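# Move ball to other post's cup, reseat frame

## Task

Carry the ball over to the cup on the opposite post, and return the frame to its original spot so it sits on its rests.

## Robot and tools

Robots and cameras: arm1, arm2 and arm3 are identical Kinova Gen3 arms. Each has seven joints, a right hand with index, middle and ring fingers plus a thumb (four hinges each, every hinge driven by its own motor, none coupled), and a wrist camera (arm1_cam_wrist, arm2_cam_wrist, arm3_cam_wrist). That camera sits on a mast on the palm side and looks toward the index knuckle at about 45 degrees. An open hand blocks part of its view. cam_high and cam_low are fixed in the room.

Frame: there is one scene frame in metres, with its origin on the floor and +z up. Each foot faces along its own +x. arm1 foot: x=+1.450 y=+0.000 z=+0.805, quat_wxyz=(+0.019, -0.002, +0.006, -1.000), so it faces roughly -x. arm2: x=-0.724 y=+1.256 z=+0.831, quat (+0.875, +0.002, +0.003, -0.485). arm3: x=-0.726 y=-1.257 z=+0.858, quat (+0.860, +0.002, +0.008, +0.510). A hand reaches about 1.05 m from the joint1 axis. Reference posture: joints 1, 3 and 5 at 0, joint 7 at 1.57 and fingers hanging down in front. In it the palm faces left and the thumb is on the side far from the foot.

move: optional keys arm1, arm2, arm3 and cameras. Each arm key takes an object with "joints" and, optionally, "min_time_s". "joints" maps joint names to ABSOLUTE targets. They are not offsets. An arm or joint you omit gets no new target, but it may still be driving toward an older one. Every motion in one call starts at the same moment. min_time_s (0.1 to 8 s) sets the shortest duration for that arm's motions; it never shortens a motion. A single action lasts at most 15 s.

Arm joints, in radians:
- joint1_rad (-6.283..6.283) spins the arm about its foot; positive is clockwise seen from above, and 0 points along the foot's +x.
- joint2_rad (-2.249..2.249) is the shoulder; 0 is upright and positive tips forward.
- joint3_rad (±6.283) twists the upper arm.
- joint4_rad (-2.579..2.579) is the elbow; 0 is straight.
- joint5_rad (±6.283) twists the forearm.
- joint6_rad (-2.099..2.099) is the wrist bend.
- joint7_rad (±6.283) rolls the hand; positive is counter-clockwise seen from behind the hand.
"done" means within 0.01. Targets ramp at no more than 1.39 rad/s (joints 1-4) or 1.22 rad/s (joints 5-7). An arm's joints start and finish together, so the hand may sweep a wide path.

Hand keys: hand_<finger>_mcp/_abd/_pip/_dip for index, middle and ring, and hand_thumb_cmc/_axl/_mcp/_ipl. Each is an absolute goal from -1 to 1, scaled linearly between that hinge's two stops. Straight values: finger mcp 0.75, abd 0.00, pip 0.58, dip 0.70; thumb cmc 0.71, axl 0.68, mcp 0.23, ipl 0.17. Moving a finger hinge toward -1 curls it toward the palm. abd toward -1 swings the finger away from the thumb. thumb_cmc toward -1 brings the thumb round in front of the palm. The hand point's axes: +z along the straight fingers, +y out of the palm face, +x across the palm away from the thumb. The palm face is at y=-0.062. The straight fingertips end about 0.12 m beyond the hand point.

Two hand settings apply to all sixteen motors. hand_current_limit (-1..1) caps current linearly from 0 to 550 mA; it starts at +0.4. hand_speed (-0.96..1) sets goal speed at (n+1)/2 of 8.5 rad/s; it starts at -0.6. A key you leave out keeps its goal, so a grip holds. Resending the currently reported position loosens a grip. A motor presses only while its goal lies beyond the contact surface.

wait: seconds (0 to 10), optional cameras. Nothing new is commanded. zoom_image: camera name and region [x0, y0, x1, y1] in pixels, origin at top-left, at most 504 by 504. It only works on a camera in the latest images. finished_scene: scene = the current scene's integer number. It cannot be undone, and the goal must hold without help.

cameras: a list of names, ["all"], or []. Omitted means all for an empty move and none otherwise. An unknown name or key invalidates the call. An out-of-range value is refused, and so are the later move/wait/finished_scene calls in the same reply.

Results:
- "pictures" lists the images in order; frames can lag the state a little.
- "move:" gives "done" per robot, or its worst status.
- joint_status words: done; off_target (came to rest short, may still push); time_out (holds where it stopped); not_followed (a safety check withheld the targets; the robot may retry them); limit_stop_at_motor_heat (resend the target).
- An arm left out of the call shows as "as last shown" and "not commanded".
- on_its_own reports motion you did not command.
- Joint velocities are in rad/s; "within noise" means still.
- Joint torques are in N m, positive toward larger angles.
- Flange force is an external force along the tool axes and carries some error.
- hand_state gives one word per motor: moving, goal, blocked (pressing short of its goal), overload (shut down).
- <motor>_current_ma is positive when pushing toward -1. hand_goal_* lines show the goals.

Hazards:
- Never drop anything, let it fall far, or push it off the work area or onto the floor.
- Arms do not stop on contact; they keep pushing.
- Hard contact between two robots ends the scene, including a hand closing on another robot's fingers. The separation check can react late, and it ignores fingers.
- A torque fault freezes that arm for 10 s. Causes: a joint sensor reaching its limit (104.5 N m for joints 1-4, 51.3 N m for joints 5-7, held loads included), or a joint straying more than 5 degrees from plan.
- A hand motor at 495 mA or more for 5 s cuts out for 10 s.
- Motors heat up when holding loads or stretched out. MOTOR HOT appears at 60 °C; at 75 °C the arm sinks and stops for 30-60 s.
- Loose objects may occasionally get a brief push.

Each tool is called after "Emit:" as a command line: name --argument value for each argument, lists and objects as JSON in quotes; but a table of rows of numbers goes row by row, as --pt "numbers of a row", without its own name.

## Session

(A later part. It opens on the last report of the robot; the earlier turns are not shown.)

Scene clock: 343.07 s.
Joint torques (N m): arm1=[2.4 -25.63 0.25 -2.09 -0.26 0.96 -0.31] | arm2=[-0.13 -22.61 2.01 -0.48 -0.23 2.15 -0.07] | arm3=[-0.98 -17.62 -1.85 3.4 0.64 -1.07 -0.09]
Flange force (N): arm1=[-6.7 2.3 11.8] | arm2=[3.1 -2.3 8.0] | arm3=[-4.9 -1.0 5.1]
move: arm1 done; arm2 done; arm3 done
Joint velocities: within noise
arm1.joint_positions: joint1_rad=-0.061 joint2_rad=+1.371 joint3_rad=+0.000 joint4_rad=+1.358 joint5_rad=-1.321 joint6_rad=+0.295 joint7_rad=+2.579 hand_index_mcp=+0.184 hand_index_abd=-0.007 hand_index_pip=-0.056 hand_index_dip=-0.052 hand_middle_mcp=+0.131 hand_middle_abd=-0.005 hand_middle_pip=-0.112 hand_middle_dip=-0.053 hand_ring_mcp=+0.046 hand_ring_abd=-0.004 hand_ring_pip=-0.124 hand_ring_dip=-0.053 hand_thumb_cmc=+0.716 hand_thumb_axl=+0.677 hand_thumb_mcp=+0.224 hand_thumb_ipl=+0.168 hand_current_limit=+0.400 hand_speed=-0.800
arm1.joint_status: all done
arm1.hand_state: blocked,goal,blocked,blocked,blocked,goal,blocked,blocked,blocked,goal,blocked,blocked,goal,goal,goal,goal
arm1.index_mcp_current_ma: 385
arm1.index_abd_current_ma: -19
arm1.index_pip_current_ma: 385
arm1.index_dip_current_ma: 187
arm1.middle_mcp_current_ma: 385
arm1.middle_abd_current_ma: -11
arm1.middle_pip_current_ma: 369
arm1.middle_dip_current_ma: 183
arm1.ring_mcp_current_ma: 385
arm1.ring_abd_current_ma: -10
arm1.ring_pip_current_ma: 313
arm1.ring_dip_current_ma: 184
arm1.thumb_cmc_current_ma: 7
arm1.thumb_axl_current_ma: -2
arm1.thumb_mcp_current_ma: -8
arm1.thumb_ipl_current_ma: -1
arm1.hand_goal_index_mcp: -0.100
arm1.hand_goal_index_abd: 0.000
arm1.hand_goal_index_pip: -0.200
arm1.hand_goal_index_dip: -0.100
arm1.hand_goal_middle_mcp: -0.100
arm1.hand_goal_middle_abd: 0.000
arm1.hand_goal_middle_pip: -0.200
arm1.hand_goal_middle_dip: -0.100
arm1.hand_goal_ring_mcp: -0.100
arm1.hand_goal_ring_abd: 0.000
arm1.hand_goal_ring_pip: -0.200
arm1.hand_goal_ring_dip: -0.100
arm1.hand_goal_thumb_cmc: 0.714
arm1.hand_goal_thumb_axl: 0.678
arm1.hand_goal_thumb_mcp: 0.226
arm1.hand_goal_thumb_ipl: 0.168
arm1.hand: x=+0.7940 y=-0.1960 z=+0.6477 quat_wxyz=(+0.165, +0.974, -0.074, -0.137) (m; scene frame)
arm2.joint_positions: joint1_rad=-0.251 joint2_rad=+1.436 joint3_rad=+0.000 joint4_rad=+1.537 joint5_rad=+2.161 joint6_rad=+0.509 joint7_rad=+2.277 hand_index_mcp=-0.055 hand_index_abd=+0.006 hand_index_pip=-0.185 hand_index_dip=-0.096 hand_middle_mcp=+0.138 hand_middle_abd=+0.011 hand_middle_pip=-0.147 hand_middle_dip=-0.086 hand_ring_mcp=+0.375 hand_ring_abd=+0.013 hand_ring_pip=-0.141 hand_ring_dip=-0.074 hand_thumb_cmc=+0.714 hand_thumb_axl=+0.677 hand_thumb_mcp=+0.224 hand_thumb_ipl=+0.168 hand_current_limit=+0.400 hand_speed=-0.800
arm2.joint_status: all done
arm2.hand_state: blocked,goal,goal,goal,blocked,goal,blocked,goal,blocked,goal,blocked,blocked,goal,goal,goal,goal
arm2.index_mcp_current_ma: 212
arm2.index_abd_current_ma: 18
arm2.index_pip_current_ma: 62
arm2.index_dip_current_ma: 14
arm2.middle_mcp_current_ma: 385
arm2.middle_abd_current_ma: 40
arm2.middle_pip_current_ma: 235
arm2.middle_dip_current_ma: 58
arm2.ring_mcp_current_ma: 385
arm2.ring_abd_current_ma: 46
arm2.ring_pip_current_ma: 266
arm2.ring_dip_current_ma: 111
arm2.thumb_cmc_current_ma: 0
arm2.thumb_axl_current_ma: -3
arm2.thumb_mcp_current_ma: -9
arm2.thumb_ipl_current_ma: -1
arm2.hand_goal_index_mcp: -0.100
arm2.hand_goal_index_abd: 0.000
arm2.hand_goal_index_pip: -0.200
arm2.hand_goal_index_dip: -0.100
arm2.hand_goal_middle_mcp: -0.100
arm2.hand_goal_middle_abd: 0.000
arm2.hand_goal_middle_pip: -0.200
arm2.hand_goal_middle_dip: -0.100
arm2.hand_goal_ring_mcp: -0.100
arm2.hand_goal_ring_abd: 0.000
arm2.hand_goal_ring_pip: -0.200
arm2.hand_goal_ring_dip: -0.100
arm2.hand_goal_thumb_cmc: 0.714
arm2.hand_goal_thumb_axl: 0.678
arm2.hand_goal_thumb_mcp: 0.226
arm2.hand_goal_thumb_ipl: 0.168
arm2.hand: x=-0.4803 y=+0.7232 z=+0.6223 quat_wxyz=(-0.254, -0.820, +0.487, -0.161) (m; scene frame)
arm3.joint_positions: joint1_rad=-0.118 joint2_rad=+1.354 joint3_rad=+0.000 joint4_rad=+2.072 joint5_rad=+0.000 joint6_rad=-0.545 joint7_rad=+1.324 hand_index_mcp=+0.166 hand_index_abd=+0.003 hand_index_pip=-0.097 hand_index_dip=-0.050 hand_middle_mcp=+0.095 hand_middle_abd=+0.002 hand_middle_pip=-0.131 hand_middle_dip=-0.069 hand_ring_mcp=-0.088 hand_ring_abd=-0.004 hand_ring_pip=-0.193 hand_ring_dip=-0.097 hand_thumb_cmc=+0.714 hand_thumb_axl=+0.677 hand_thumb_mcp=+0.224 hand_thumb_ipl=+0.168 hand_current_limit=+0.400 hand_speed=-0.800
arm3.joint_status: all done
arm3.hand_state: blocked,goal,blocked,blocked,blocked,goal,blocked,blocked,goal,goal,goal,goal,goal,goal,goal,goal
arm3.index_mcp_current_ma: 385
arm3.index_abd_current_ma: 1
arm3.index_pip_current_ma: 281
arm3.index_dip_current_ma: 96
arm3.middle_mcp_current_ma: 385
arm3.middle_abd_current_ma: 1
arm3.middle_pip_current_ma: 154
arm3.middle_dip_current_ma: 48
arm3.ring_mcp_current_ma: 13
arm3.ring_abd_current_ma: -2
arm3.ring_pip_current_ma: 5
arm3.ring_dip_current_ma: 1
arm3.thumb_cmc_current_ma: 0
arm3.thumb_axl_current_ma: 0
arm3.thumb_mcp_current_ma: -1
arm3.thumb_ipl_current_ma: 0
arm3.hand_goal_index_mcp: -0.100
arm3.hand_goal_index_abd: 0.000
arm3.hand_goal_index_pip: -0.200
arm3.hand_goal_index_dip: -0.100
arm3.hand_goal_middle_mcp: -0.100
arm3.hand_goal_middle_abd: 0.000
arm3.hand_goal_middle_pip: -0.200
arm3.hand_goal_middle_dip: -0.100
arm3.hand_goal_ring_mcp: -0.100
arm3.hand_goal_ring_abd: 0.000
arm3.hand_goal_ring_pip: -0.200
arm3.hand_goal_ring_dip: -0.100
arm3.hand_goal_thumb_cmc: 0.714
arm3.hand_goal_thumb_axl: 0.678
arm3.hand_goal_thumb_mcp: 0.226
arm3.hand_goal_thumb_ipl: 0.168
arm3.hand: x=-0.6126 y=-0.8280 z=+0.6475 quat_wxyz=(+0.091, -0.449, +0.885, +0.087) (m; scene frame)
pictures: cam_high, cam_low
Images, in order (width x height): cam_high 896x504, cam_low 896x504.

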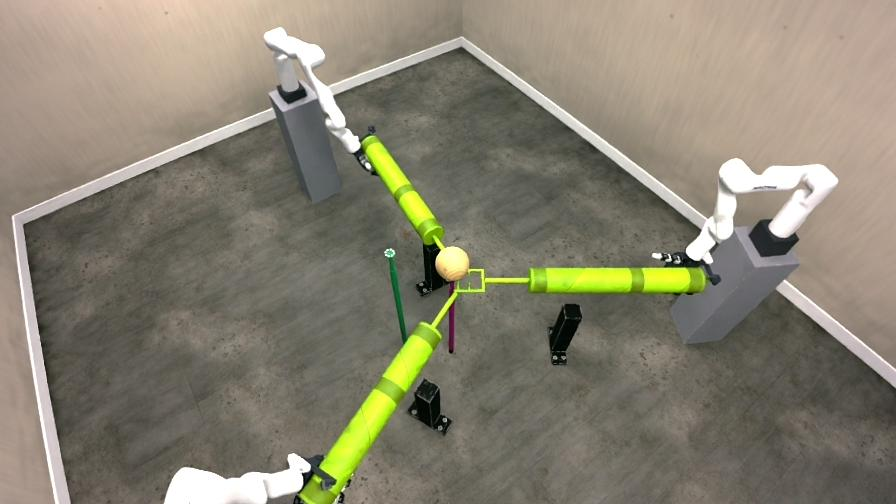

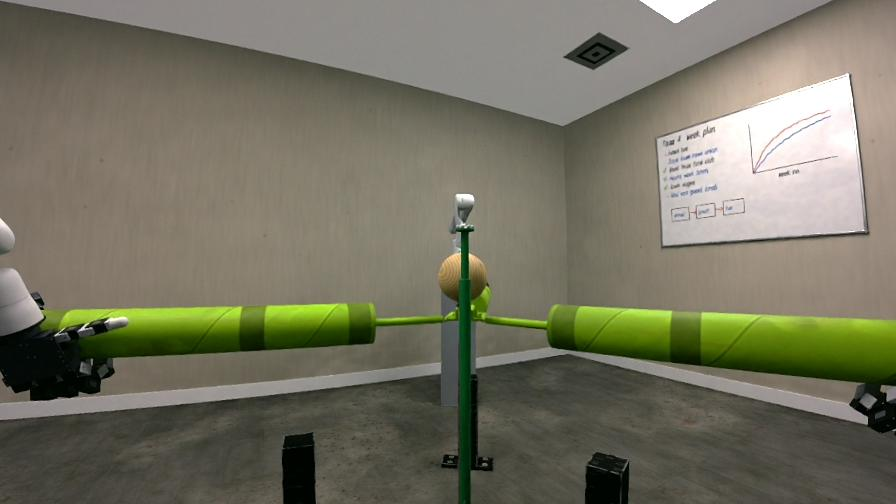

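Emit:
move --arm1 '{"joints":{"joint1_rad":0.0128,"joint2_rad":1.346,"joint4_rad":1.4773,"joint5_rad":-1.5632,"joint6_rad":0.3097,"joint7_rad":2.905},"min_time_s":3}' --arm2 '{"joints":{"joint1_rad":-0.3587,"joint2_rad":1.434,"joint4_rad":1.561,"joint5_rad":2.0727,"joint6_rad":0.5347,"joint7_rad":2.2565},"min_time_s":3}' --arm3 '{"joints":{"joint1_rad":-0.0914,"joint2_rad":1.3251,"joint4_rad":1.9303,"joint5_rad":0,"joint6_rad":-0.3756,"joint7_rad":1.3511},"min_time_s":3}' --cameras '["cam_high","cam_low"]'

Emit:
zoom_image --camera "cam_high" --region '[420, 240, 500, 320]'

Emit:
zoom_image --camera "cam_low" --region '[425, 260, 505, 340]'

Scene clock: 363.67 s.
Joint torques (N m): arm1=[2.83 -25.42 0.31 -2.1 -0.49 1.36 -0.43] | arm2=[-0.84 -22.43 1.59 -0.39 -0.16 2.11 -0.01] | arm3=[-0.6 -18.9 -1.31 1.96 0.45 -0.99 -0.11]
Flange force (N): arm1=no reading | arm2=[2.7 -1.5 7.9] | arm3=[-4.7 0.4 4.9]
move: arm1 done; arm2 done; arm3 done
Joint velocities: within noise
arm1.joint_positions: joint1_rad=+0.013 joint2_rad=+1.346 joint3_rad=+0.000 joint4_rad=+1.477 joint5_rad=-1.563 joint6_rad=+0.310 joint7_rad=+2.905 hand_index_mcp=+0.184 hand_index_abd=-0.008 hand_index_pip=-0.056 hand_index_dip=-0.052 hand_middle_mcp=+0.131 hand_middle_abd=-0.005 hand_middle_pip=-0.112 hand_middle_dip=-0.053 hand_ring_mcp=+0.046 hand_ring_abd=-0.004 hand_ring_pip=-0.124 hand_ring_dip=-0.053 hand_thumb_cmc=+0.716 hand_thumb_axl=+0.677 hand_thumb_mcp=+0.224 hand_thumb_ipl=+0.168 hand_current_limit=+0.400 hand_speed=-0.800
arm1.joint_status: all done
arm1.hand_state: blocked,goal,blocked,blocked,blocked,goal,blocked,blocked,blocked,goal,blocked,blocked,goal,goal,goal,goal
arm1.index_mcp_current_ma: 385
arm1.index_abd_current_ma: -22
arm1.index_pip_current_ma: 385
arm1.index_dip_current_ma: 187
arm1.middle_mcp_current_ma: 385
arm1.middle_abd_current_ma: -12
arm1.middle_pip_current_ma: 369
arm1.middle_dip_current_ma: 183
arm1.ring_mcp_current_ma: 385
arm1.ring_abd_current_ma: -10
arm1.ring_pip_current_ma: 313
arm1.ring_dip_current_ma: 184
arm1.thumb_cmc_current_ma: 7
arm1.thumb_axl_current_ma: -2
arm1.thumb_mcp_current_ma: -8
arm1.thumb_ipl_current_ma: -1
arm1.hand_goal_index_mcp: -0.100
arm1.hand_goal_index_abd: 0.000
arm1.hand_goal_index_pip: -0.200
arm1.hand_goal_index_dip: -0.100
arm1.hand_goal_middle_mcp: -0.100
arm1.hand_goal_middle_abd: 0.000
arm1.hand_goal_middle_pip: -0.200
arm1.hand_goal_middle_dip: -0.100
arm1.hand_goal_ring_mcp: -0.100
arm1.hand_goal_ring_abd: 0.000
arm1.hand_goal_ring_pip: -0.200
arm1.hand_goal_ring_dip: -0.100
arm1.hand_goal_thumb_cmc: 0.714
arm1.hand_goal_thumb_axl: 0.678
arm1.hand_goal_thumb_mcp: 0.226
arm1.hand_goal_thumb_ipl: 0.168
arm1.hand: x=+0.8233 y=-0.1554 z=+0.6478 quat_wxyz=(+0.165, +0.974, -0.074, -0.137) (m; scene frame)
arm2.joint_positions: joint1_rad=-0.359 joint2_rad=+1.434 joint3_rad=+0.000 joint4_rad=+1.561 joint5_rad=+2.073 joint6_rad=+0.535 joint7_rad=+2.256 hand_index_mcp=-0.055 hand_index_abd=+0.006 hand_index_pip=-0.185 hand_index_dip=-0.096 hand_middle_mcp=+0.138 hand_middle_abd=+0.011 hand_middle_pip=-0.147 hand_middle_dip=-0.086 hand_ring_mcp=+0.375 hand_ring_abd=+0.013 hand_ring_pip=-0.141 hand_ring_dip=-0.074 hand_thumb_cmc=+0.714 hand_thumb_axl=+0.677 hand_thumb_mcp=+0.224 hand_thumb_ipl=+0.168 hand_current_limit=+0.400 hand_speed=-0.800
arm2.joint_status: all done
arm2.hand_state: blocked,goal,goal,goal,blocked,goal,blocked,goal,blocked,goal,blocked,blocked,goal,goal,goal,goal
arm2.index_mcp_current_ma: 212
arm2.index_abd_current_ma: 18
arm2.index_pip_current_ma: 62
arm2.index_dip_current_ma: 14
arm2.middle_mcp_current_ma: 385
arm2.middle_abd_current_ma: 40
arm2.middle_pip_current_ma: 235
arm2.middle_dip_current_ma: 58
arm2.ring_mcp_current_ma: 385
arm2.ring_abd_current_ma: 46
arm2.ring_pip_current_ma: 266
arm2.ring_dip_current_ma: 111
arm2.thumb_cmc_current_ma: 0
arm2.thumb_axl_current_ma: -3
arm2.thumb_mcp_current_ma: -9
arm2.thumb_ipl_current_ma: -1
arm2.hand_goal_index_mcp: -0.100
arm2.hand_goal_index_abd: 0.000
arm2.hand_goal_index_pip: -0.200
arm2.hand_goal_index_dip: -0.100
arm2.hand_goal_middle_mcp: -0.100
arm2.hand_goal_middle_abd: 0.000
arm2.hand_goal_middle_pip: -0.200
arm2.hand_goal_middle_dip: -0.100
arm2.hand_goal_ring_mcp: -0.100
arm2.hand_goal_ring_abd: 0.000
arm2.hand_goal_ring_pip: -0.200
arm2.hand_goal_ring_dip: -0.100
arm2.hand_goal_thumb_cmc: 0.714
arm2.hand_goal_thumb_axl: 0.678
arm2.hand_goal_thumb_mcp: 0.226
arm2.hand_goal_thumb_ipl: 0.168
arm2.hand: x=-0.4511 y=+0.7641 z=+0.6222 quat_wxyz=(-0.254, -0.820, +0.487, -0.161) (m; scene frame)
arm3.joint_positions: joint1_rad=-0.091 joint2_rad=+1.325 joint3_rad=+0.000 joint4_rad=+1.930 joint5_rad=+0.000 joint6_rad=-0.376 joint7_rad=+1.351 hand_index_mcp=+0.166 hand_index_abd=+0.003 hand_index_pip=-0.097 hand_index_dip=-0.050 hand_middle_mcp=+0.095 hand_middle_abd=+0.002 hand_middle_pip=-0.131 hand_middle_dip=-0.069 hand_ring_mcp=-0.088 hand_ring_abd=-0.004 hand_ring_pip=-0.193 hand_ring_dip=-0.097 hand_thumb_cmc=+0.714 hand_thumb_axl=+0.677 hand_thumb_mcp=+0.224 hand_thumb_ipl=+0.168 hand_current_limit=+0.400 hand_speed=-0.800
arm3.joint_status: all done
arm3.hand_state: blocked,goal,blocked,blocked,blocked,goal,blocked,blocked,goal,goal,goal,goal,goal,goal,goal,goal
arm3.index_mcp_current_ma: 385
arm3.index_abd_current_ma: 1
arm3.index_pip_current_ma: 281
arm3.index_dip_current_ma: 96
arm3.middle_mcp_current_ma: 385
arm3.middle_abd_current_ma: 1
arm3.middle_pip_current_ma: 154
arm3.middle_dip_current_ma: 48
arm3.ring_mcp_current_ma: 13
arm3.ring_abd_current_ma: -2
arm3.ring_pip_current_ma: 5
arm3.ring_dip_current_ma: 1
arm3.thumb_cmc_current_ma: 0
arm3.thumb_axl_current_ma: 0
arm3.thumb_mcp_current_ma: -1
arm3.thumb_ipl_current_ma: 0
arm3.hand_goal_index_mcp: -0.100
arm3.hand_goal_index_abd: 0.000
arm3.hand_goal_index_pip: -0.200
arm3.hand_goal_index_dip: -0.100
arm3.hand_goal_middle_mcp: -0.100
arm3.hand_goal_middle_abd: 0.000
arm3.hand_goal_middle_pip: -0.200
arm3.hand_goal_middle_dip: -0.100
arm3.hand_goal_ring_mcp: -0.100
arm3.hand_goal_ring_abd: 0.000
arm3.hand_goal_ring_pip: -0.200
arm3.hand_goal_ring_dip: -0.100
arm3.hand_goal_thumb_cmc: 0.714
arm3.hand_goal_thumb_axl: 0.678
arm3.hand_goal_thumb_mcp: 0.226
arm3.hand_goal_thumb_ipl: 0.168
arm3.hand: x=-0.5834 y=-0.7873 z=+0.6474 quat_wxyz=(+0.093, -0.449, +0.884, +0.084) (m; scene frame)
pictures: cam_high, cam_low
Images, in order (width x height): cam_high 896x504, cam_low 896x504.

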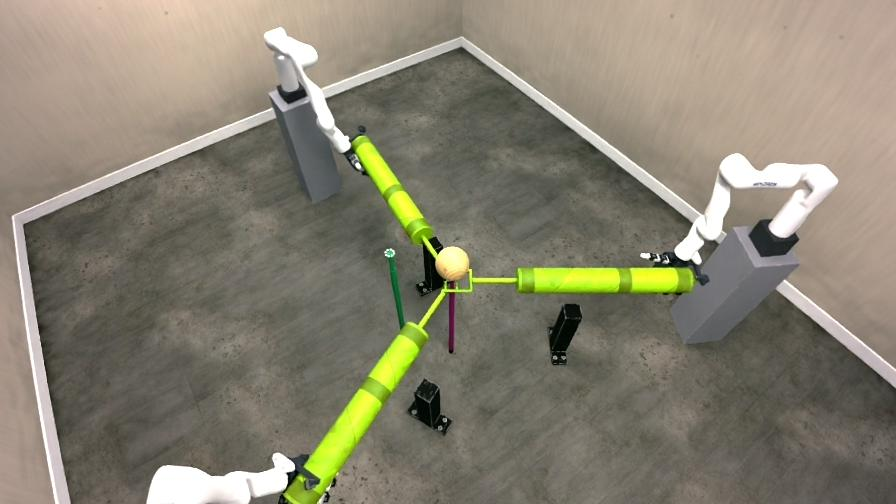

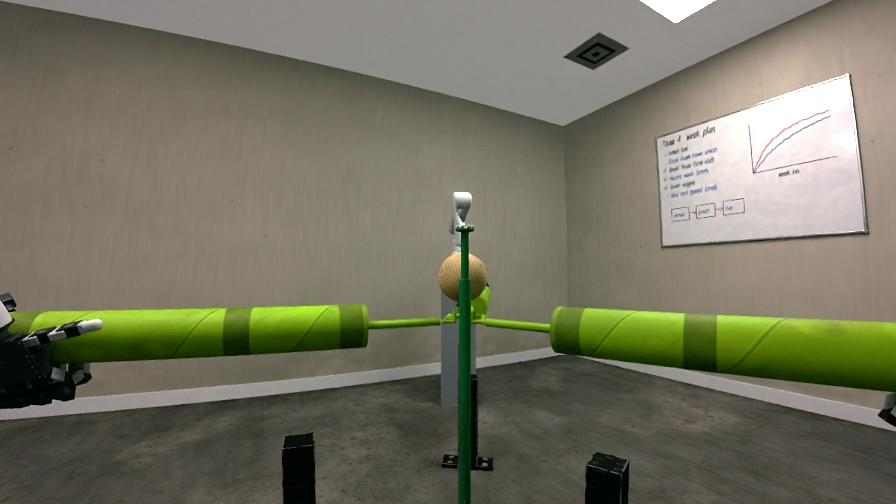

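Scaled by 6.300 from the camera's 896x504 image, which has a finer 1280x720 frame.

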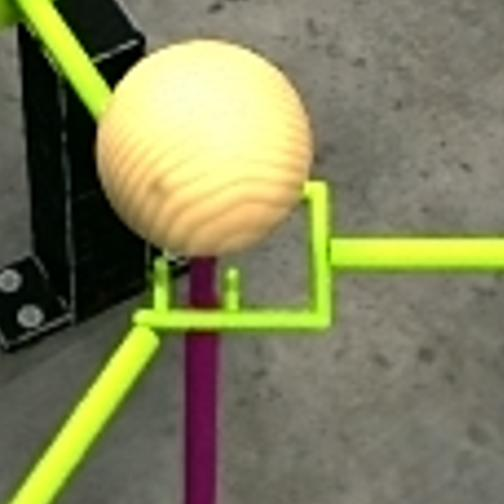

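Scaled by 6.300 from the camera's 896x504 image, which has a finer 1280x720 frame.

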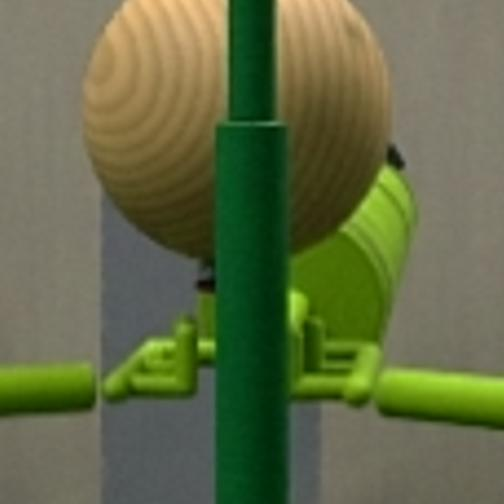

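Emit:
move --arm1 '{"joints":{"joint1_rad":0.0104,"joint2_rad":1.1302,"joint4_rad":1.5847,"joint5_rad":-1.2392,"joint6_rad":0.3277,"joint7_rad":2.5619},"min_time_s":4}' --arm2 '{"joints":{"joint1_rad":-0.3531,"joint2_rad":1.2039,"joint4_rad":1.7141,"joint5_rad":1.957,"joint6_rad":0.5009,"joint7_rad":2.3961},"min_time_s":4}' --arm3 '{"joints":{"joint1_rad":-0.0955,"joint2_rad":1.0691,"joint4_rad":2.074,"joint5_rad":0,"joint6_rad":-0.2633,"joint7_rad":1.3469},"min_time_s":4}' --cameras '["cam_high","cam_low"]'

Emit:
zoom_image --camera "cam_high" --region '[400, 190, 520, 310]'

Emit:
zoom_image --camera "cam_low" --region '[400, 200, 520, 320]'

Scene clock: 394.67 s.
Joint torques (N m): arm1=[2.68 -24.58 0.5 -1.51 -0.15 1.27 -0.2] | arm2=[-1.14 -22.63 1.24 -0.56 -0.17 2.13 -0.1] | arm3=[-1.9 -18.05 -2.86 2.81 1.18 -0.29 0.49]
Flange force (N): arm1=[-8.1 2.9 12.5] | arm2=[4.2 -1.7 10.0] | arm3=[-8.1 -0.2 7.3]
move: arm1 done; arm2 done; arm3 done
Joint velocities: within noise
arm1.joint_positions: joint1_rad=+0.010 joint2_rad=+1.130 joint3_rad=+0.000 joint4_rad=+1.585 joint5_rad=-1.239 joint6_rad=+0.328 joint7_rad=+2.562 hand_index_mcp=+0.184 hand_index_abd=-0.011 hand_index_pip=-0.056 hand_index_dip=-0.052 hand_middle_mcp=+0.131 hand_middle_abd=-0.009 hand_middle_pip=-0.112 hand_middle_dip=-0.053 hand_ring_mcp=+0.046 hand_ring_abd=-0.008 hand_ring_pip=-0.124 hand_ring_dip=-0.053 hand_thumb_cmc=+0.716 hand_thumb_axl=+0.677 hand_thumb_mcp=+0.224 hand_thumb_ipl=+0.168 hand_current_limit=+0.400 hand_speed=-0.800
arm1.joint_status: all done
arm1.hand_state: blocked,goal,blocked,blocked,blocked,goal,blocked,blocked,blocked,goal,blocked,blocked,goal,goal,goal,goal
arm1.index_mcp_current_ma: 385
arm1.index_abd_current_ma: -32
arm1.index_pip_current_ma: 385
arm1.index_dip_current_ma: 187
arm1.middle_mcp_current_ma: 385
arm1.middle_abd_current_ma: -24
arm1.middle_pip_current_ma: 369
arm1.middle_dip_current_ma: 183
arm1.ring_mcp_current_ma: 385
arm1.ring_abd_current_ma: -21
arm1.ring_pip_current_ma: 313
arm1.ring_dip_current_ma: 184
arm1.thumb_cmc_current_ma: 7
arm1.thumb_axl_current_ma: -2
arm1.thumb_mcp_current_ma: -8
arm1.thumb_ipl_current_ma: -1
arm1.hand_goal_index_mcp: -0.100
arm1.hand_goal_index_abd: 0.000
arm1.hand_goal_index_pip: -0.200
arm1.hand_goal_index_dip: -0.100
arm1.hand_goal_middle_mcp: -0.100
arm1.hand_goal_middle_abd: 0.000
arm1.hand_goal_middle_pip: -0.200
arm1.hand_goal_middle_dip: -0.100
arm1.hand_goal_ring_mcp: -0.100
arm1.hand_goal_ring_abd: 0.000
arm1.hand_goal_ring_pip: -0.200
arm1.hand_goal_ring_dip: -0.100
arm1.hand_goal_thumb_cmc: 0.714
arm1.hand_goal_thumb_axl: 0.678
arm1.hand_goal_thumb_mcp: 0.226
arm1.hand_goal_thumb_ipl: 0.168
arm1.hand: x=+0.8215 y=-0.1577 z=+0.7458 quat_wxyz=(+0.165, +0.974, -0.074, -0.137) (m; scene frame)
arm2.joint_positions: joint1_rad=-0.353 joint2_rad=+1.204 joint3_rad=+0.000 joint4_rad=+1.714 joint5_rad=+1.957 joint6_rad=+0.501 joint7_rad=+2.396 hand_index_mcp=-0.055 hand_index_abd=+0.006 hand_index_pip=-0.185 hand_index_dip=-0.096 hand_middle_mcp=+0.136 hand_middle_abd=+0.016 hand_middle_pip=-0.147 hand_middle_dip=-0.086 hand_ring_mcp=+0.370 hand_ring_abd=+0.023 hand_ring_pip=-0.141 hand_ring_dip=-0.074 hand_thumb_cmc=+0.714 hand_thumb_axl=+0.677 hand_thumb_mcp=+0.224 hand_thumb_ipl=+0.168 hand_current_limit=+0.400 hand_speed=-0.800
arm2.joint_status: all done
arm2.hand_state: blocked,goal,goal,goal,blocked,goal,blocked,goal,blocked,blocked,blocked,blocked,goal,goal,goal,goal
arm2.index_mcp_current_ma: 210
arm2.index_abd_current_ma: 19
arm2.index_pip_current_ma: 62
arm2.index_dip_current_ma: 13
arm2.middle_mcp_current_ma: 385
arm2.middle_abd_current_ma: 55
arm2.middle_pip_current_ma: 235
arm2.middle_dip_current_ma: 58
arm2.ring_mcp_current_ma: 385
arm2.ring_abd_current_ma: 85
arm2.ring_pip_current_ma: 266
arm2.ring_dip_current_ma: 111
arm2.thumb_cmc_current_ma: 0
arm2.thumb_axl_current_ma: -3
arm2.thumb_mcp_current_ma: -9
arm2.thumb_ipl_current_ma: -1
arm2.hand_goal_index_mcp: -0.100
arm2.hand_goal_index_abd: 0.000
arm2.hand_goal_index_pip: -0.200
arm2.hand_goal_index_dip: -0.100
arm2.hand_goal_middle_mcp: -0.100
arm2.hand_goal_middle_abd: 0.000
arm2.hand_goal_middle_pip: -0.200
arm2.hand_goal_middle_dip: -0.100
arm2.hand_goal_ring_mcp: -0.100
arm2.hand_goal_ring_abd: 0.000
arm2.hand_goal_ring_pip: -0.200
arm2.hand_goal_ring_dip: -0.100
arm2.hand_goal_thumb_cmc: 0.714
arm2.hand_goal_thumb_axl: 0.678
arm2.hand_goal_thumb_mcp: 0.226
arm2.hand_goal_thumb_ipl: 0.168
arm2.hand: x=-0.4526 y=+0.7615 z=+0.7203 quat_wxyz=(-0.254, -0.820, +0.487, -0.161) (m; scene frame)
arm3.joint_positions: joint1_rad=-0.095 joint2_rad=+1.069 joint3_rad=+0.000 joint4_rad=+2.074 joint5_rad=+0.000 joint6_rad=-0.263 joint7_rad=+1.347 hand_index_mcp=+0.166 hand_index_abd=+0.003 hand_index_pip=-0.097 hand_index_dip=-0.050 hand_middle_mcp=+0.095 hand_middle_abd=+0.002 hand_middle_pip=-0.131 hand_middle_dip=-0.069 hand_ring_mcp=-0.088 hand_ring_abd=-0.004 hand_ring_pip=-0.193 hand_ring_dip=-0.097 hand_thumb_cmc=+0.714 hand_thumb_axl=+0.677 hand_thumb_mcp=+0.224 hand_thumb_ipl=+0.168 hand_current_limit=+0.400 hand_speed=-0.800
arm3.joint_status: all done
arm3.hand_state: blocked,goal,blocked,blocked,blocked,goal,blocked,blocked,goal,goal,goal,goal,goal,goal,goal,goal
arm3.index_mcp_current_ma: 385
arm3.index_abd_current_ma: 1
arm3.index_pip_current_ma: 281
arm3.index_dip_current_ma: 96
arm3.middle_mcp_current_ma: 385
arm3.middle_abd_current_ma: 1
arm3.middle_pip_current_ma: 154
arm3.middle_dip_current_ma: 48
arm3.ring_mcp_current_ma: 13
arm3.ring_abd_current_ma: -2
arm3.ring_pip_current_ma: 5
arm3.ring_dip_current_ma: 1
arm3.thumb_cmc_current_ma: 0
arm3.thumb_axl_current_ma: 0
arm3.thumb_mcp_current_ma: -1
arm3.thumb_ipl_current_ma: 0
arm3.hand_goal_index_mcp: -0.100
arm3.hand_goal_index_abd: 0.000
arm3.hand_goal_index_pip: -0.200
arm3.hand_goal_index_dip: -0.100
arm3.hand_goal_middle_mcp: -0.100
arm3.hand_goal_middle_abd: 0.000
arm3.hand_goal_middle_pip: -0.200
arm3.hand_goal_middle_dip: -0.100
arm3.hand_goal_ring_mcp: -0.100
arm3.hand_goal_ring_abd: 0.000
arm3.hand_goal_ring_pip: -0.200
arm3.hand_goal_ring_dip: -0.100
arm3.hand_goal_thumb_cmc: 0.714
arm3.hand_goal_thumb_axl: 0.678
arm3.hand_goal_thumb_mcp: 0.226
arm3.hand_goal_thumb_ipl: 0.168
arm3.hand: x=-0.5851 y=-0.7897 z=+0.7455 quat_wxyz=(+0.093, -0.449, +0.884, +0.085) (m; scene frame)
pictures: cam_high, cam_low
Images, in order (width x height): cam_high 896x504, cam_low 896x504.

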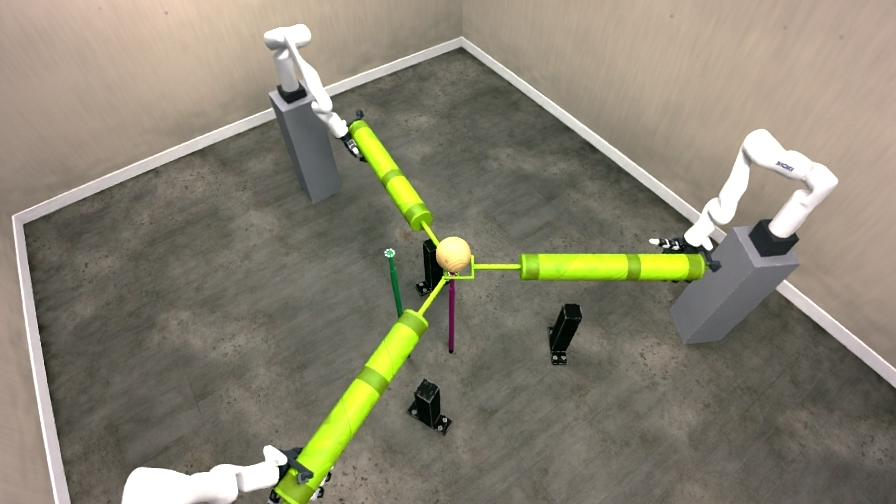

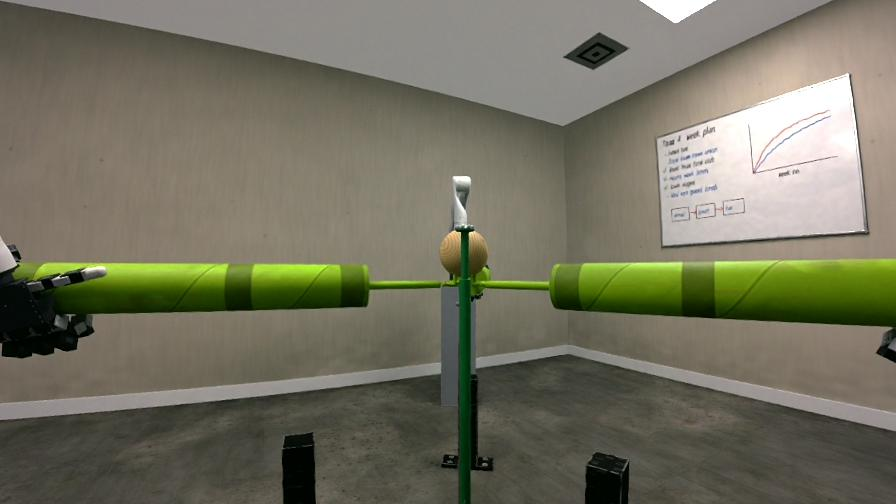

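Scaled by 4.200 from the camera's 896x504 image, which has a finer 1280x720 frame.

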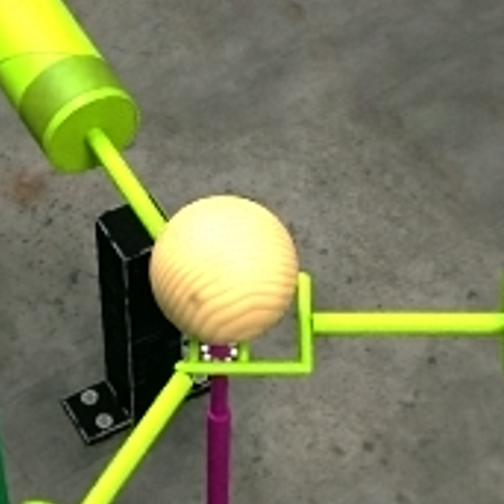

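Scaled by 4.200 from the camera's 896x504 image, which has a finer 1280x720 frame.

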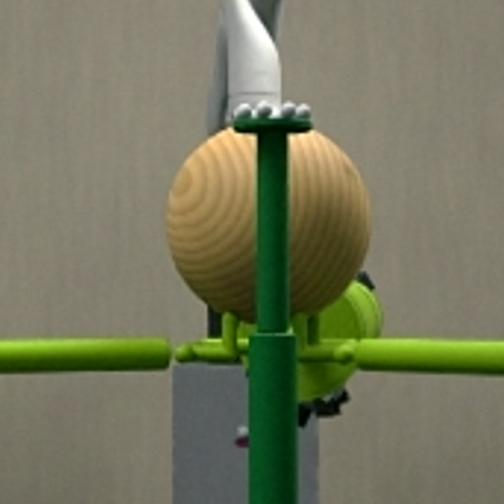

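Emit:
move --arm1 '{"joints":{"joint1_rad":0.0127,"joint2_rad":0.9228,"joint4_rad":1.6258,"joint5_rad":-0.8635,"joint6_rad":0.4125,"joint7_rad":2.1621},"min_time_s":3}' --arm2 '{"joints":{"joint1_rad":-0.3538,"joint2_rad":0.9718,"joint4_rad":1.7977,"joint5_rad":1.6796,"joint6_rad":0.464,"joint7_rad":2.7078},"min_time_s":3}' --arm3 '{"joints":{"joint1_rad":-0.0985,"joint2_rad":0.7939,"joint4_rad":2.1321,"joint5_rad":0,"joint6_rad":-0.0462,"joint7_rad":1.3438},"min_time_s":3}' --cameras '["cam_low"]'

Emit:
move --arm1 '{"joints":{"joint1_rad":0.0151,"joint2_rad":0.7415,"joint4_rad":1.5912,"joint5_rad":-0.5949,"joint6_rad":0.5763,"joint7_rad":1.8606},"min_time_s":3}' --arm2 '{"joints":{"joint1_rad":-0.3545,"joint2_rad":0.7539,"joint4_rad":1.8043,"joint5_rad":1.2656,"joint6_rad":0.4855,"joint7_rad":3.1709},"min_time_s":3}' --arm3 '{"joints":{"joint1_rad":-0.1015,"joint2_rad":0.5318,"joint4_rad":2.1024,"joint5_rad":0,"joint6_rad":0.2456,"joint7_rad":1.3407},"min_time_s":3}' --cameras '["cam_high","cam_low"]'

Emit:
zoom_image --camera "cam_low" --region '[400, 120, 520, 240]'

Emit:
zoom_image --camera "cam_high" --region '[390, 160, 510, 280]'

Scene clock: 452.17 s.
Joint torques (N m): arm1=[3.26 -24.14 1.31 -3.19 -0.26 0.53 -0.32] | arm2=[-1.49 -22.51 0.85 -2.72 0.4 1.9 0.05] | arm3=[-2.1 -17.5 -3.14 0.59 0.96 -0.29 0.52]
Flange force (N): arm1=[-8.0 3.9 11.5] | arm2=[3.3 -0.8 8.9] | arm3=[-8.1 0.0 6.8]
move: arm1 done; arm2 done; arm3 done
Joint velocities: within noise
arm1.joint_positions: joint1_rad=+0.013 joint2_rad=+0.923 joint3_rad=+0.000 joint4_rad=+1.626 joint5_rad=-0.864 joint6_rad=+0.413 joint7_rad=+2.162 hand_index_mcp=+0.184 hand_index_abd=-0.011 hand_index_pip=-0.056 hand_index_dip=-0.053 hand_middle_mcp=+0.131 hand_middle_abd=-0.008 hand_middle_pip=-0.112 hand_middle_dip=-0.055 hand_ring_mcp=+0.046 hand_ring_abd=-0.008 hand_ring_pip=-0.124 hand_ring_dip=-0.054 hand_thumb_cmc=+0.716 hand_thumb_axl=+0.677 hand_thumb_mcp=+0.224 hand_thumb_ipl=+0.168 hand_current_limit=+0.400 hand_speed=-0.800
arm1.joint_status: all done
arm1.hand_state: blocked,goal,blocked,blocked,blocked,goal,blocked,blocked,blocked,goal,blocked,blocked,goal,goal,goal,goal
arm1.index_mcp_current_ma: 385
arm1.index_abd_current_ma: -29
arm1.index_pip_current_ma: 385
arm1.index_dip_current_ma: 181
arm1.middle_mcp_current_ma: 385
arm1.middle_abd_current_ma: -22
arm1.middle_pip_current_ma: 369
arm1.middle_dip_current_ma: 177
arm1.ring_mcp_current_ma: 385
arm1.ring_abd_current_ma: -21
arm1.ring_pip_current_ma: 313
arm1.ring_dip_current_ma: 179
arm1.thumb_cmc_current_ma: 7
arm1.thumb_axl_current_ma: -2
arm1.thumb_mcp_current_ma: -8
arm1.thumb_ipl_current_ma: -1
arm1.hand_goal_index_mcp: -0.100
arm1.hand_goal_index_abd: 0.000
arm1.hand_goal_index_pip: -0.200
arm1.hand_goal_index_dip: -0.100
arm1.hand_goal_middle_mcp: -0.100
arm1.hand_goal_middle_abd: 0.000
arm1.hand_goal_middle_pip: -0.200
arm1.hand_goal_middle_dip: -0.100
arm1.hand_goal_ring_mcp: -0.100
arm1.hand_goal_ring_abd: 0.000
arm1.hand_goal_ring_pip: -0.200
arm1.hand_goal_ring_dip: -0.100
arm1.hand_goal_thumb_cmc: 0.714
arm1.hand_goal_thumb_axl: 0.678
arm1.hand_goal_thumb_mcp: 0.226
arm1.hand_goal_thumb_ipl: 0.168
arm1.hand: x=+0.8213 y=-0.1575 z=+0.8458 quat_wxyz=(+0.165, +0.974, -0.074, -0.137) (m; scene frame)
arm2.joint_positions: joint1_rad=-0.354 joint2_rad=+0.972 joint3_rad=+0.000 joint4_rad=+1.798 joint5_rad=+1.680 joint6_rad=+0.464 joint7_rad=+2.708 hand_index_mcp=-0.056 hand_index_abd=+0.006 hand_index_pip=-0.185 hand_index_dip=-0.096 hand_middle_mcp=+0.136 hand_middle_abd=+0.018 hand_middle_pip=-0.147 hand_middle_dip=-0.086 hand_ring_mcp=+0.370 hand_ring_abd=+0.024 hand_ring_pip=-0.141 hand_ring_dip=-0.073 hand_thumb_cmc=+0.714 hand_thumb_axl=+0.677 hand_thumb_mcp=+0.224 hand_thumb_ipl=+0.168 hand_current_limit=+0.400 hand_speed=-0.800
arm2.joint_status: all done
arm2.hand_state: blocked,goal,goal,goal,blocked,goal,blocked,goal,blocked,blocked,blocked,blocked,goal,goal,goal,goal
arm2.index_mcp_current_ma: 207
arm2.index_abd_current_ma: 19
arm2.index_pip_current_ma: 62
arm2.index_dip_current_ma: 13
arm2.middle_mcp_current_ma: 385
arm2.middle_abd_current_ma: 66
arm2.middle_pip_current_ma: 235
arm2.middle_dip_current_ma: 56
arm2.ring_mcp_current_ma: 385
arm2.ring_abd_current_ma: 89
arm2.ring_pip_current_ma: 266
arm2.ring_dip_current_ma: 117
arm2.thumb_cmc_current_ma: 0
arm2.thumb_axl_current_ma: -3
arm2.thumb_mcp_current_ma: -9
arm2.thumb_ipl_current_ma: -1
arm2.hand_goal_index_mcp: -0.100
arm2.hand_goal_index_abd: 0.000
arm2.hand_goal_index_pip: -0.200
arm2.hand_goal_index_dip: -0.100
arm2.hand_goal_middle_mcp: -0.100
arm2.hand_goal_middle_abd: 0.000
arm2.hand_goal_middle_pip: -0.200
arm2.hand_goal_middle_dip: -0.100
arm2.hand_goal_ring_mcp: -0.100
arm2.hand_goal_ring_abd: 0.000
arm2.hand_goal_ring_pip: -0.200
arm2.hand_goal_ring_dip: -0.100
arm2.hand_goal_thumb_cmc: 0.714
arm2.hand_goal_thumb_axl: 0.678
arm2.hand_goal_thumb_mcp: 0.226
arm2.hand_goal_thumb_ipl: 0.168
arm2.hand: x=-0.4526 y=+0.7615 z=+0.8202 quat_wxyz=(-0.254, -0.820, +0.487, -0.161) (m; scene frame)
arm3.joint_positions: joint1_rad=-0.099 joint2_rad=+0.794 joint3_rad=+0.000 joint4_rad=+2.132 joint5_rad=+0.000 joint6_rad=-0.046 joint7_rad=+1.344 hand_index_mcp=+0.166 hand_index_abd=+0.003 hand_index_pip=-0.097 hand_index_dip=-0.052 hand_middle_mcp=+0.094 hand_middle_abd=+0.002 hand_middle_pip=-0.131 hand_middle_dip=-0.070 hand_ring_mcp=-0.090 hand_ring_abd=-0.004 hand_ring_pip=-0.193 hand_ring_dip=-0.097 hand_thumb_cmc=+0.714 hand_thumb_axl=+0.677 hand_thumb_mcp=+0.224 hand_thumb_ipl=+0.168 hand_current_limit=+0.400 hand_speed=-0.800
arm3.joint_status: all done
arm3.hand_state: blocked,goal,blocked,blocked,blocked,goal,blocked,blocked,goal,goal,goal,goal,goal,goal,goal,goal
arm3.index_mcp_current_ma: 385
arm3.index_abd_current_ma: 1
arm3.index_pip_current_ma: 281
arm3.index_dip_current_ma: 91
arm3.middle_mcp_current_ma: 385
arm3.middle_abd_current_ma: 1
arm3.middle_pip_current_ma: 154
arm3.middle_dip_current_ma: 46
arm3.ring_mcp_current_ma: 10
arm3.ring_abd_current_ma: -2
arm3.ring_pip_current_ma: 5
arm3.ring_dip_current_ma: 1
arm3.thumb_cmc_current_ma: 0
arm3.thumb_axl_current_ma: 0
arm3.thumb_mcp_current_ma: -1
arm3.thumb_ipl_current_ma: 0
arm3.hand_goal_index_mcp: -0.100
arm3.hand_goal_index_abd: 0.000
arm3.hand_goal_index_pip: -0.200
arm3.hand_goal_index_dip: -0.100
arm3.hand_goal_middle_mcp: -0.100
arm3.hand_goal_middle_abd: 0.000
arm3.hand_goal_middle_pip: -0.200
arm3.hand_goal_middle_dip: -0.100
arm3.hand_goal_ring_mcp: -0.100
arm3.hand_goal_ring_abd: 0.000
arm3.hand_goal_ring_pip: -0.200
arm3.hand_goal_ring_dip: -0.100
arm3.hand_goal_thumb_cmc: 0.714
arm3.hand_goal_thumb_axl: 0.678
arm3.hand_goal_thumb_mcp: 0.226
arm3.hand_goal_thumb_ipl: 0.168
arm3.hand: x=-0.5853 y=-0.7897 z=+0.8455 quat_wxyz=(+0.092, -0.449, +0.885, +0.085) (m; scene frame)
pictures: cam_low
Images, in order (width x height): cam_low 896x504.

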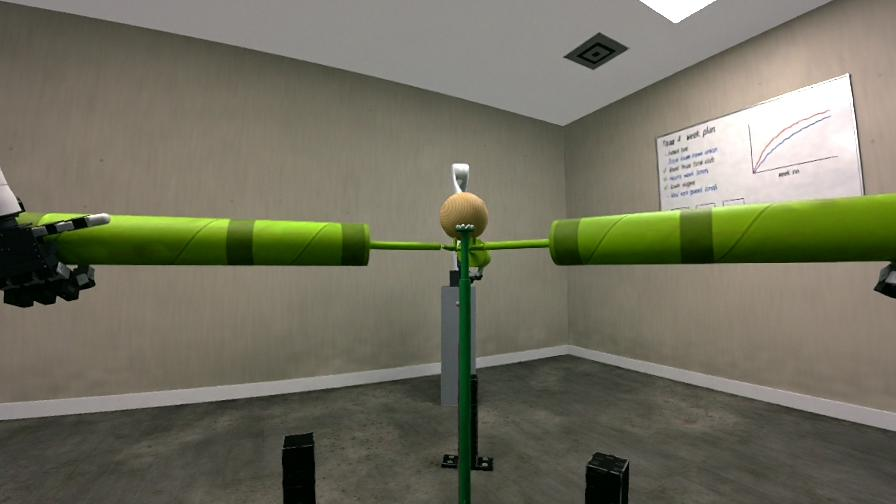

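Scene clock: 455.57 s.
Joint torques (N m): arm1=[3.28 -23.51 1.5 -5.16 -0.43 0.08 -0.25] | arm2=[-2.17 -21.44 -0.17 -4.67 0.87 0.84 0.22] | arm3=[-1.86 -16.56 -3.05 -2.26 0.6 -0.29 0.48]
Flange force (N): arm1=[-8.6 4.5 9.9] | arm2=[3.9 0.1 8.2] | arm3=[-8.3 0.8 6.3]
move: arm1 done; arm2 done; arm3 done
Joint velocities: within noise
arm1.joint_positions: joint1_rad=+0.015 joint2_rad=+0.742 joint3_rad=+0.000 joint4_rad=+1.591 joint5_rad=-0.595 joint6_rad=+0.576 joint7_rad=+1.861 hand_index_mcp=+0.184 hand_index_abd=-0.011 hand_index_pip=-0.056 hand_index_dip=-0.054 hand_middle_mcp=+0.131 hand_middle_abd=-0.009 hand_middle_pip=-0.112 hand_middle_dip=-0.056 hand_ring_mcp=+0.046 hand_ring_abd=-0.009 hand_ring_pip=-0.124 hand_ring_dip=-0.054 hand_thumb_cmc=+0.716 hand_thumb_axl=+0.677 hand_thumb_mcp=+0.224 hand_thumb_ipl=+0.168 hand_current_limit=+0.400 hand_speed=-0.800
arm1.joint_status: all done
arm1.hand_state: blocked,goal,blocked,blocked,blocked,goal,blocked,blocked,blocked,goal,blocked,blocked,goal,goal,goal,goal
arm1.index_mcp_current_ma: 385
arm1.index_abd_current_ma: -30
arm1.index_pip_current_ma: 385
arm1.index_dip_current_ma: 181
arm1.middle_mcp_current_ma: 385
arm1.middle_abd_current_ma: -24
arm1.middle_pip_current_ma: 369
arm1.middle_dip_current_ma: 171
arm1.ring_mcp_current_ma: 385
arm1.ring_abd_current_ma: -24
arm1.ring_pip_current_ma: 313
arm1.ring_dip_current_ma: 179
arm1.thumb_cmc_current_ma: 7
arm1.thumb_axl_current_ma: -2
arm1.thumb_mcp_current_ma: -8
arm1.thumb_ipl_current_ma: -1
arm1.hand_goal_index_mcp: -0.100
arm1.hand_goal_index_abd: 0.000
arm1.hand_goal_index_pip: -0.200
arm1.hand_goal_index_dip: -0.100
arm1.hand_goal_middle_mcp: -0.100
arm1.hand_goal_middle_abd: 0.000
arm1.hand_goal_middle_pip: -0.200
arm1.hand_goal_middle_dip: -0.100
arm1.hand_goal_ring_mcp: -0.100
arm1.hand_goal_ring_abd: 0.000
arm1.hand_goal_ring_pip: -0.200
arm1.hand_goal_ring_dip: -0.100
arm1.hand_goal_thumb_cmc: 0.714
arm1.hand_goal_thumb_axl: 0.678
arm1.hand_goal_thumb_mcp: 0.226
arm1.hand_goal_thumb_ipl: 0.168
arm1.hand: x=+0.8211 y=-0.1574 z=+0.9458 quat_wxyz=(+0.165, +0.974, -0.074, -0.137) (m; scene frame)
arm2.joint_positions: joint1_rad=-0.354 joint2_rad=+0.754 joint3_rad=+0.000 joint4_rad=+1.804 joint5_rad=+1.266 joint6_rad=+0.485 joint7_rad=+3.171 hand_index_mcp=-0.058 hand_index_abd=+0.006 hand_index_pip=-0.185 hand_index_dip=-0.096 hand_middle_mcp=+0.136 hand_middle_abd=+0.017 hand_middle_pip=-0.147 hand_middle_dip=-0.083 hand_ring_mcp=+0.370 hand_ring_abd=+0.022 hand_ring_pip=-0.141 hand_ring_dip=-0.064 hand_thumb_cmc=+0.714 hand_thumb_axl=+0.677 hand_thumb_mcp=+0.224 hand_thumb_ipl=+0.168 hand_current_limit=+0.400 hand_speed=-0.800
arm2.joint_status: all done
arm2.hand_state: blocked,goal,goal,goal,blocked,goal,blocked,goal,blocked,blocked,blocked,blocked,goal,goal,goal,goal
arm2.index_mcp_current_ma: 194
arm2.index_abd_current_ma: 19
arm2.index_pip_current_ma: 62
arm2.index_dip_current_ma: 13
arm2.middle_mcp_current_ma: 385
arm2.middle_abd_current_ma: 59
arm2.middle_pip_current_ma: 235
arm2.middle_dip_current_ma: 69
arm2.ring_mcp_current_ma: 385
arm2.ring_abd_current_ma: 79
arm2.ring_pip_current_ma: 266
arm2.ring_dip_current_ma: 156
arm2.thumb_cmc_current_ma: 0
arm2.thumb_axl_current_ma: -3
arm2.thumb_mcp_current_ma: -9
arm2.thumb_ipl_current_ma: -1
arm2.hand_goal_index_mcp: -0.100
arm2.hand_goal_index_abd: 0.000
arm2.hand_goal_index_pip: -0.200
arm2.hand_goal_index_dip: -0.100
arm2.hand_goal_middle_mcp: -0.100
arm2.hand_goal_middle_abd: 0.000
arm2.hand_goal_middle_pip: -0.200
arm2.hand_goal_middle_dip: -0.100
arm2.hand_goal_ring_mcp: -0.100
arm2.hand_goal_ring_abd: 0.000
arm2.hand_goal_ring_pip: -0.200
arm2.hand_goal_ring_dip: -0.100
arm2.hand_goal_thumb_cmc: 0.714
arm2.hand_goal_thumb_axl: 0.678
arm2.hand_goal_thumb_mcp: 0.226
arm2.hand_goal_thumb_ipl: 0.168
arm2.hand: x=-0.4525 y=+0.7614 z=+0.9203 quat_wxyz=(-0.254, -0.820, +0.487, -0.161) (m; scene frame)
arm3.joint_positions: joint1_rad=-0.102 joint2_rad=+0.532 joint3_rad=+0.000 joint4_rad=+2.102 joint5_rad=+0.000 joint6_rad=+0.246 joint7_rad=+1.341 hand_index_mcp=+0.166 hand_index_abd=+0.004 hand_index_pip=-0.099 hand_index_dip=-0.057 hand_middle_mcp=+0.094 hand_middle_abd=+0.002 hand_middle_pip=-0.132 hand_middle_dip=-0.073 hand_ring_mcp=-0.091 hand_ring_abd=-0.004 hand_ring_pip=-0.194 hand_ring_dip=-0.097 hand_thumb_cmc=+0.714 hand_thumb_axl=+0.677 hand_thumb_mcp=+0.224 hand_thumb_ipl=+0.168 hand_current_limit=+0.400 hand_speed=-0.800
arm3.joint_status: all done
arm3.hand_state: blocked,goal,blocked,blocked,blocked,goal,blocked,blocked,goal,goal,goal,goal,goal,goal,goal,goal
arm3.index_mcp_current_ma: 385
arm3.index_abd_current_ma: 2
arm3.index_pip_current_ma: 274
arm3.index_dip_current_ma: 77
arm3.middle_mcp_current_ma: 385
arm3.middle_abd_current_ma: 0
arm3.middle_pip_current_ma: 152
arm3.middle_dip_current_ma: 38
arm3.ring_mcp_current_ma: 8
arm3.ring_abd_current_ma: -2
arm3.ring_pip_current_ma: 4
arm3.ring_dip_current_ma: 1
arm3.thumb_cmc_current_ma: 0
arm3.thumb_axl_current_ma: 0
arm3.thumb_mcp_current_ma: -1
arm3.thumb_ipl_current_ma: 0
arm3.hand_goal_index_mcp: -0.100
arm3.hand_goal_index_abd: 0.000
arm3.hand_goal_index_pip: -0.200
arm3.hand_goal_index_dip: -0.100
arm3.hand_goal_middle_mcp: -0.100
arm3.hand_goal_middle_abd: 0.000
arm3.hand_goal_middle_pip: -0.200
arm3.hand_goal_middle_dip: -0.100
arm3.hand_goal_ring_mcp: -0.100
arm3.hand_goal_ring_abd: 0.000
arm3.hand_goal_ring_pip: -0.200
arm3.hand_goal_ring_dip: -0.100
arm3.hand_goal_thumb_cmc: 0.714
arm3.hand_goal_thumb_axl: 0.678
arm3.hand_goal_thumb_mcp: 0.226
arm3.hand_goal_thumb_ipl: 0.168
arm3.hand: x=-0.5854 y=-0.7897 z=+0.9456 quat_wxyz=(+0.092, -0.449, +0.885, +0.085) (m; scene frame)
pictures: cam_high, cam_low
Images, in order (width x height): cam_high 896x504, cam_low 896x504.

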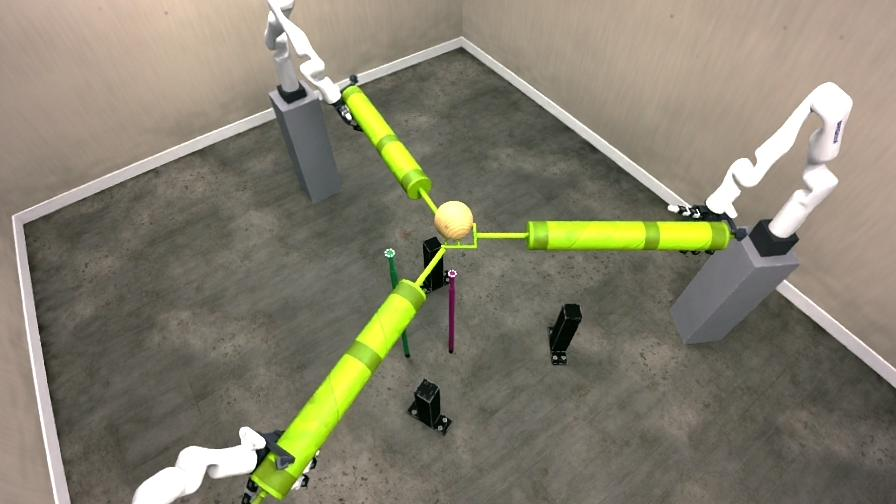

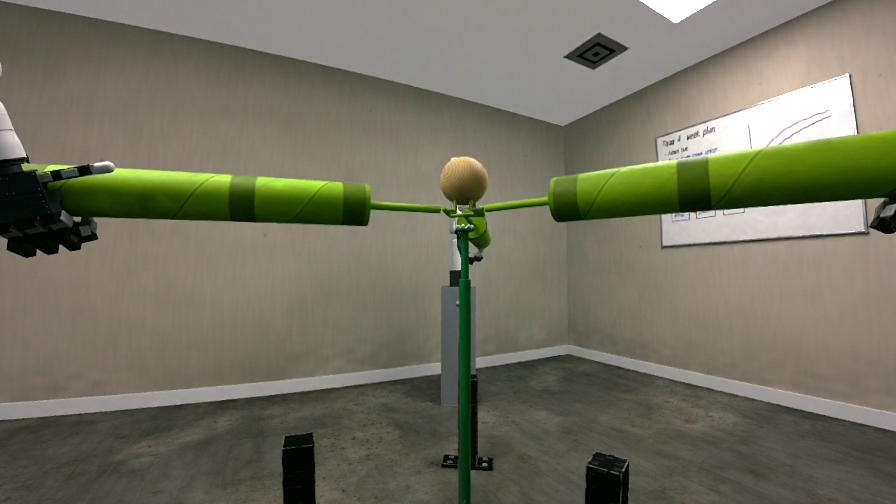

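Scaled by 4.200 from the camera's 896x504 image, which has a finer 1280x720 frame.

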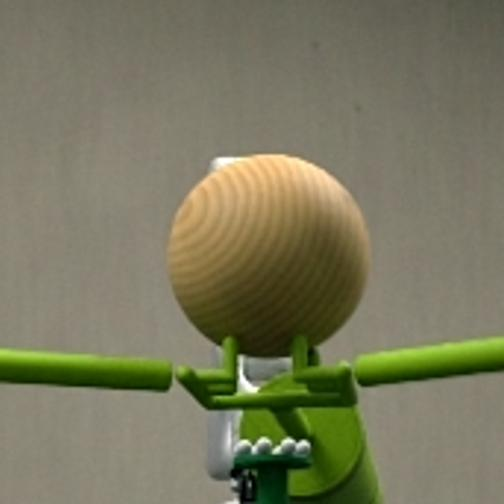

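Scaled by 4.200 from the camera's 896x504 image, which has a finer 1280x720 frame.

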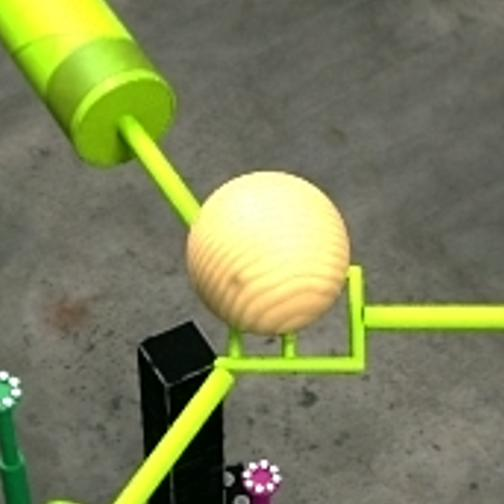

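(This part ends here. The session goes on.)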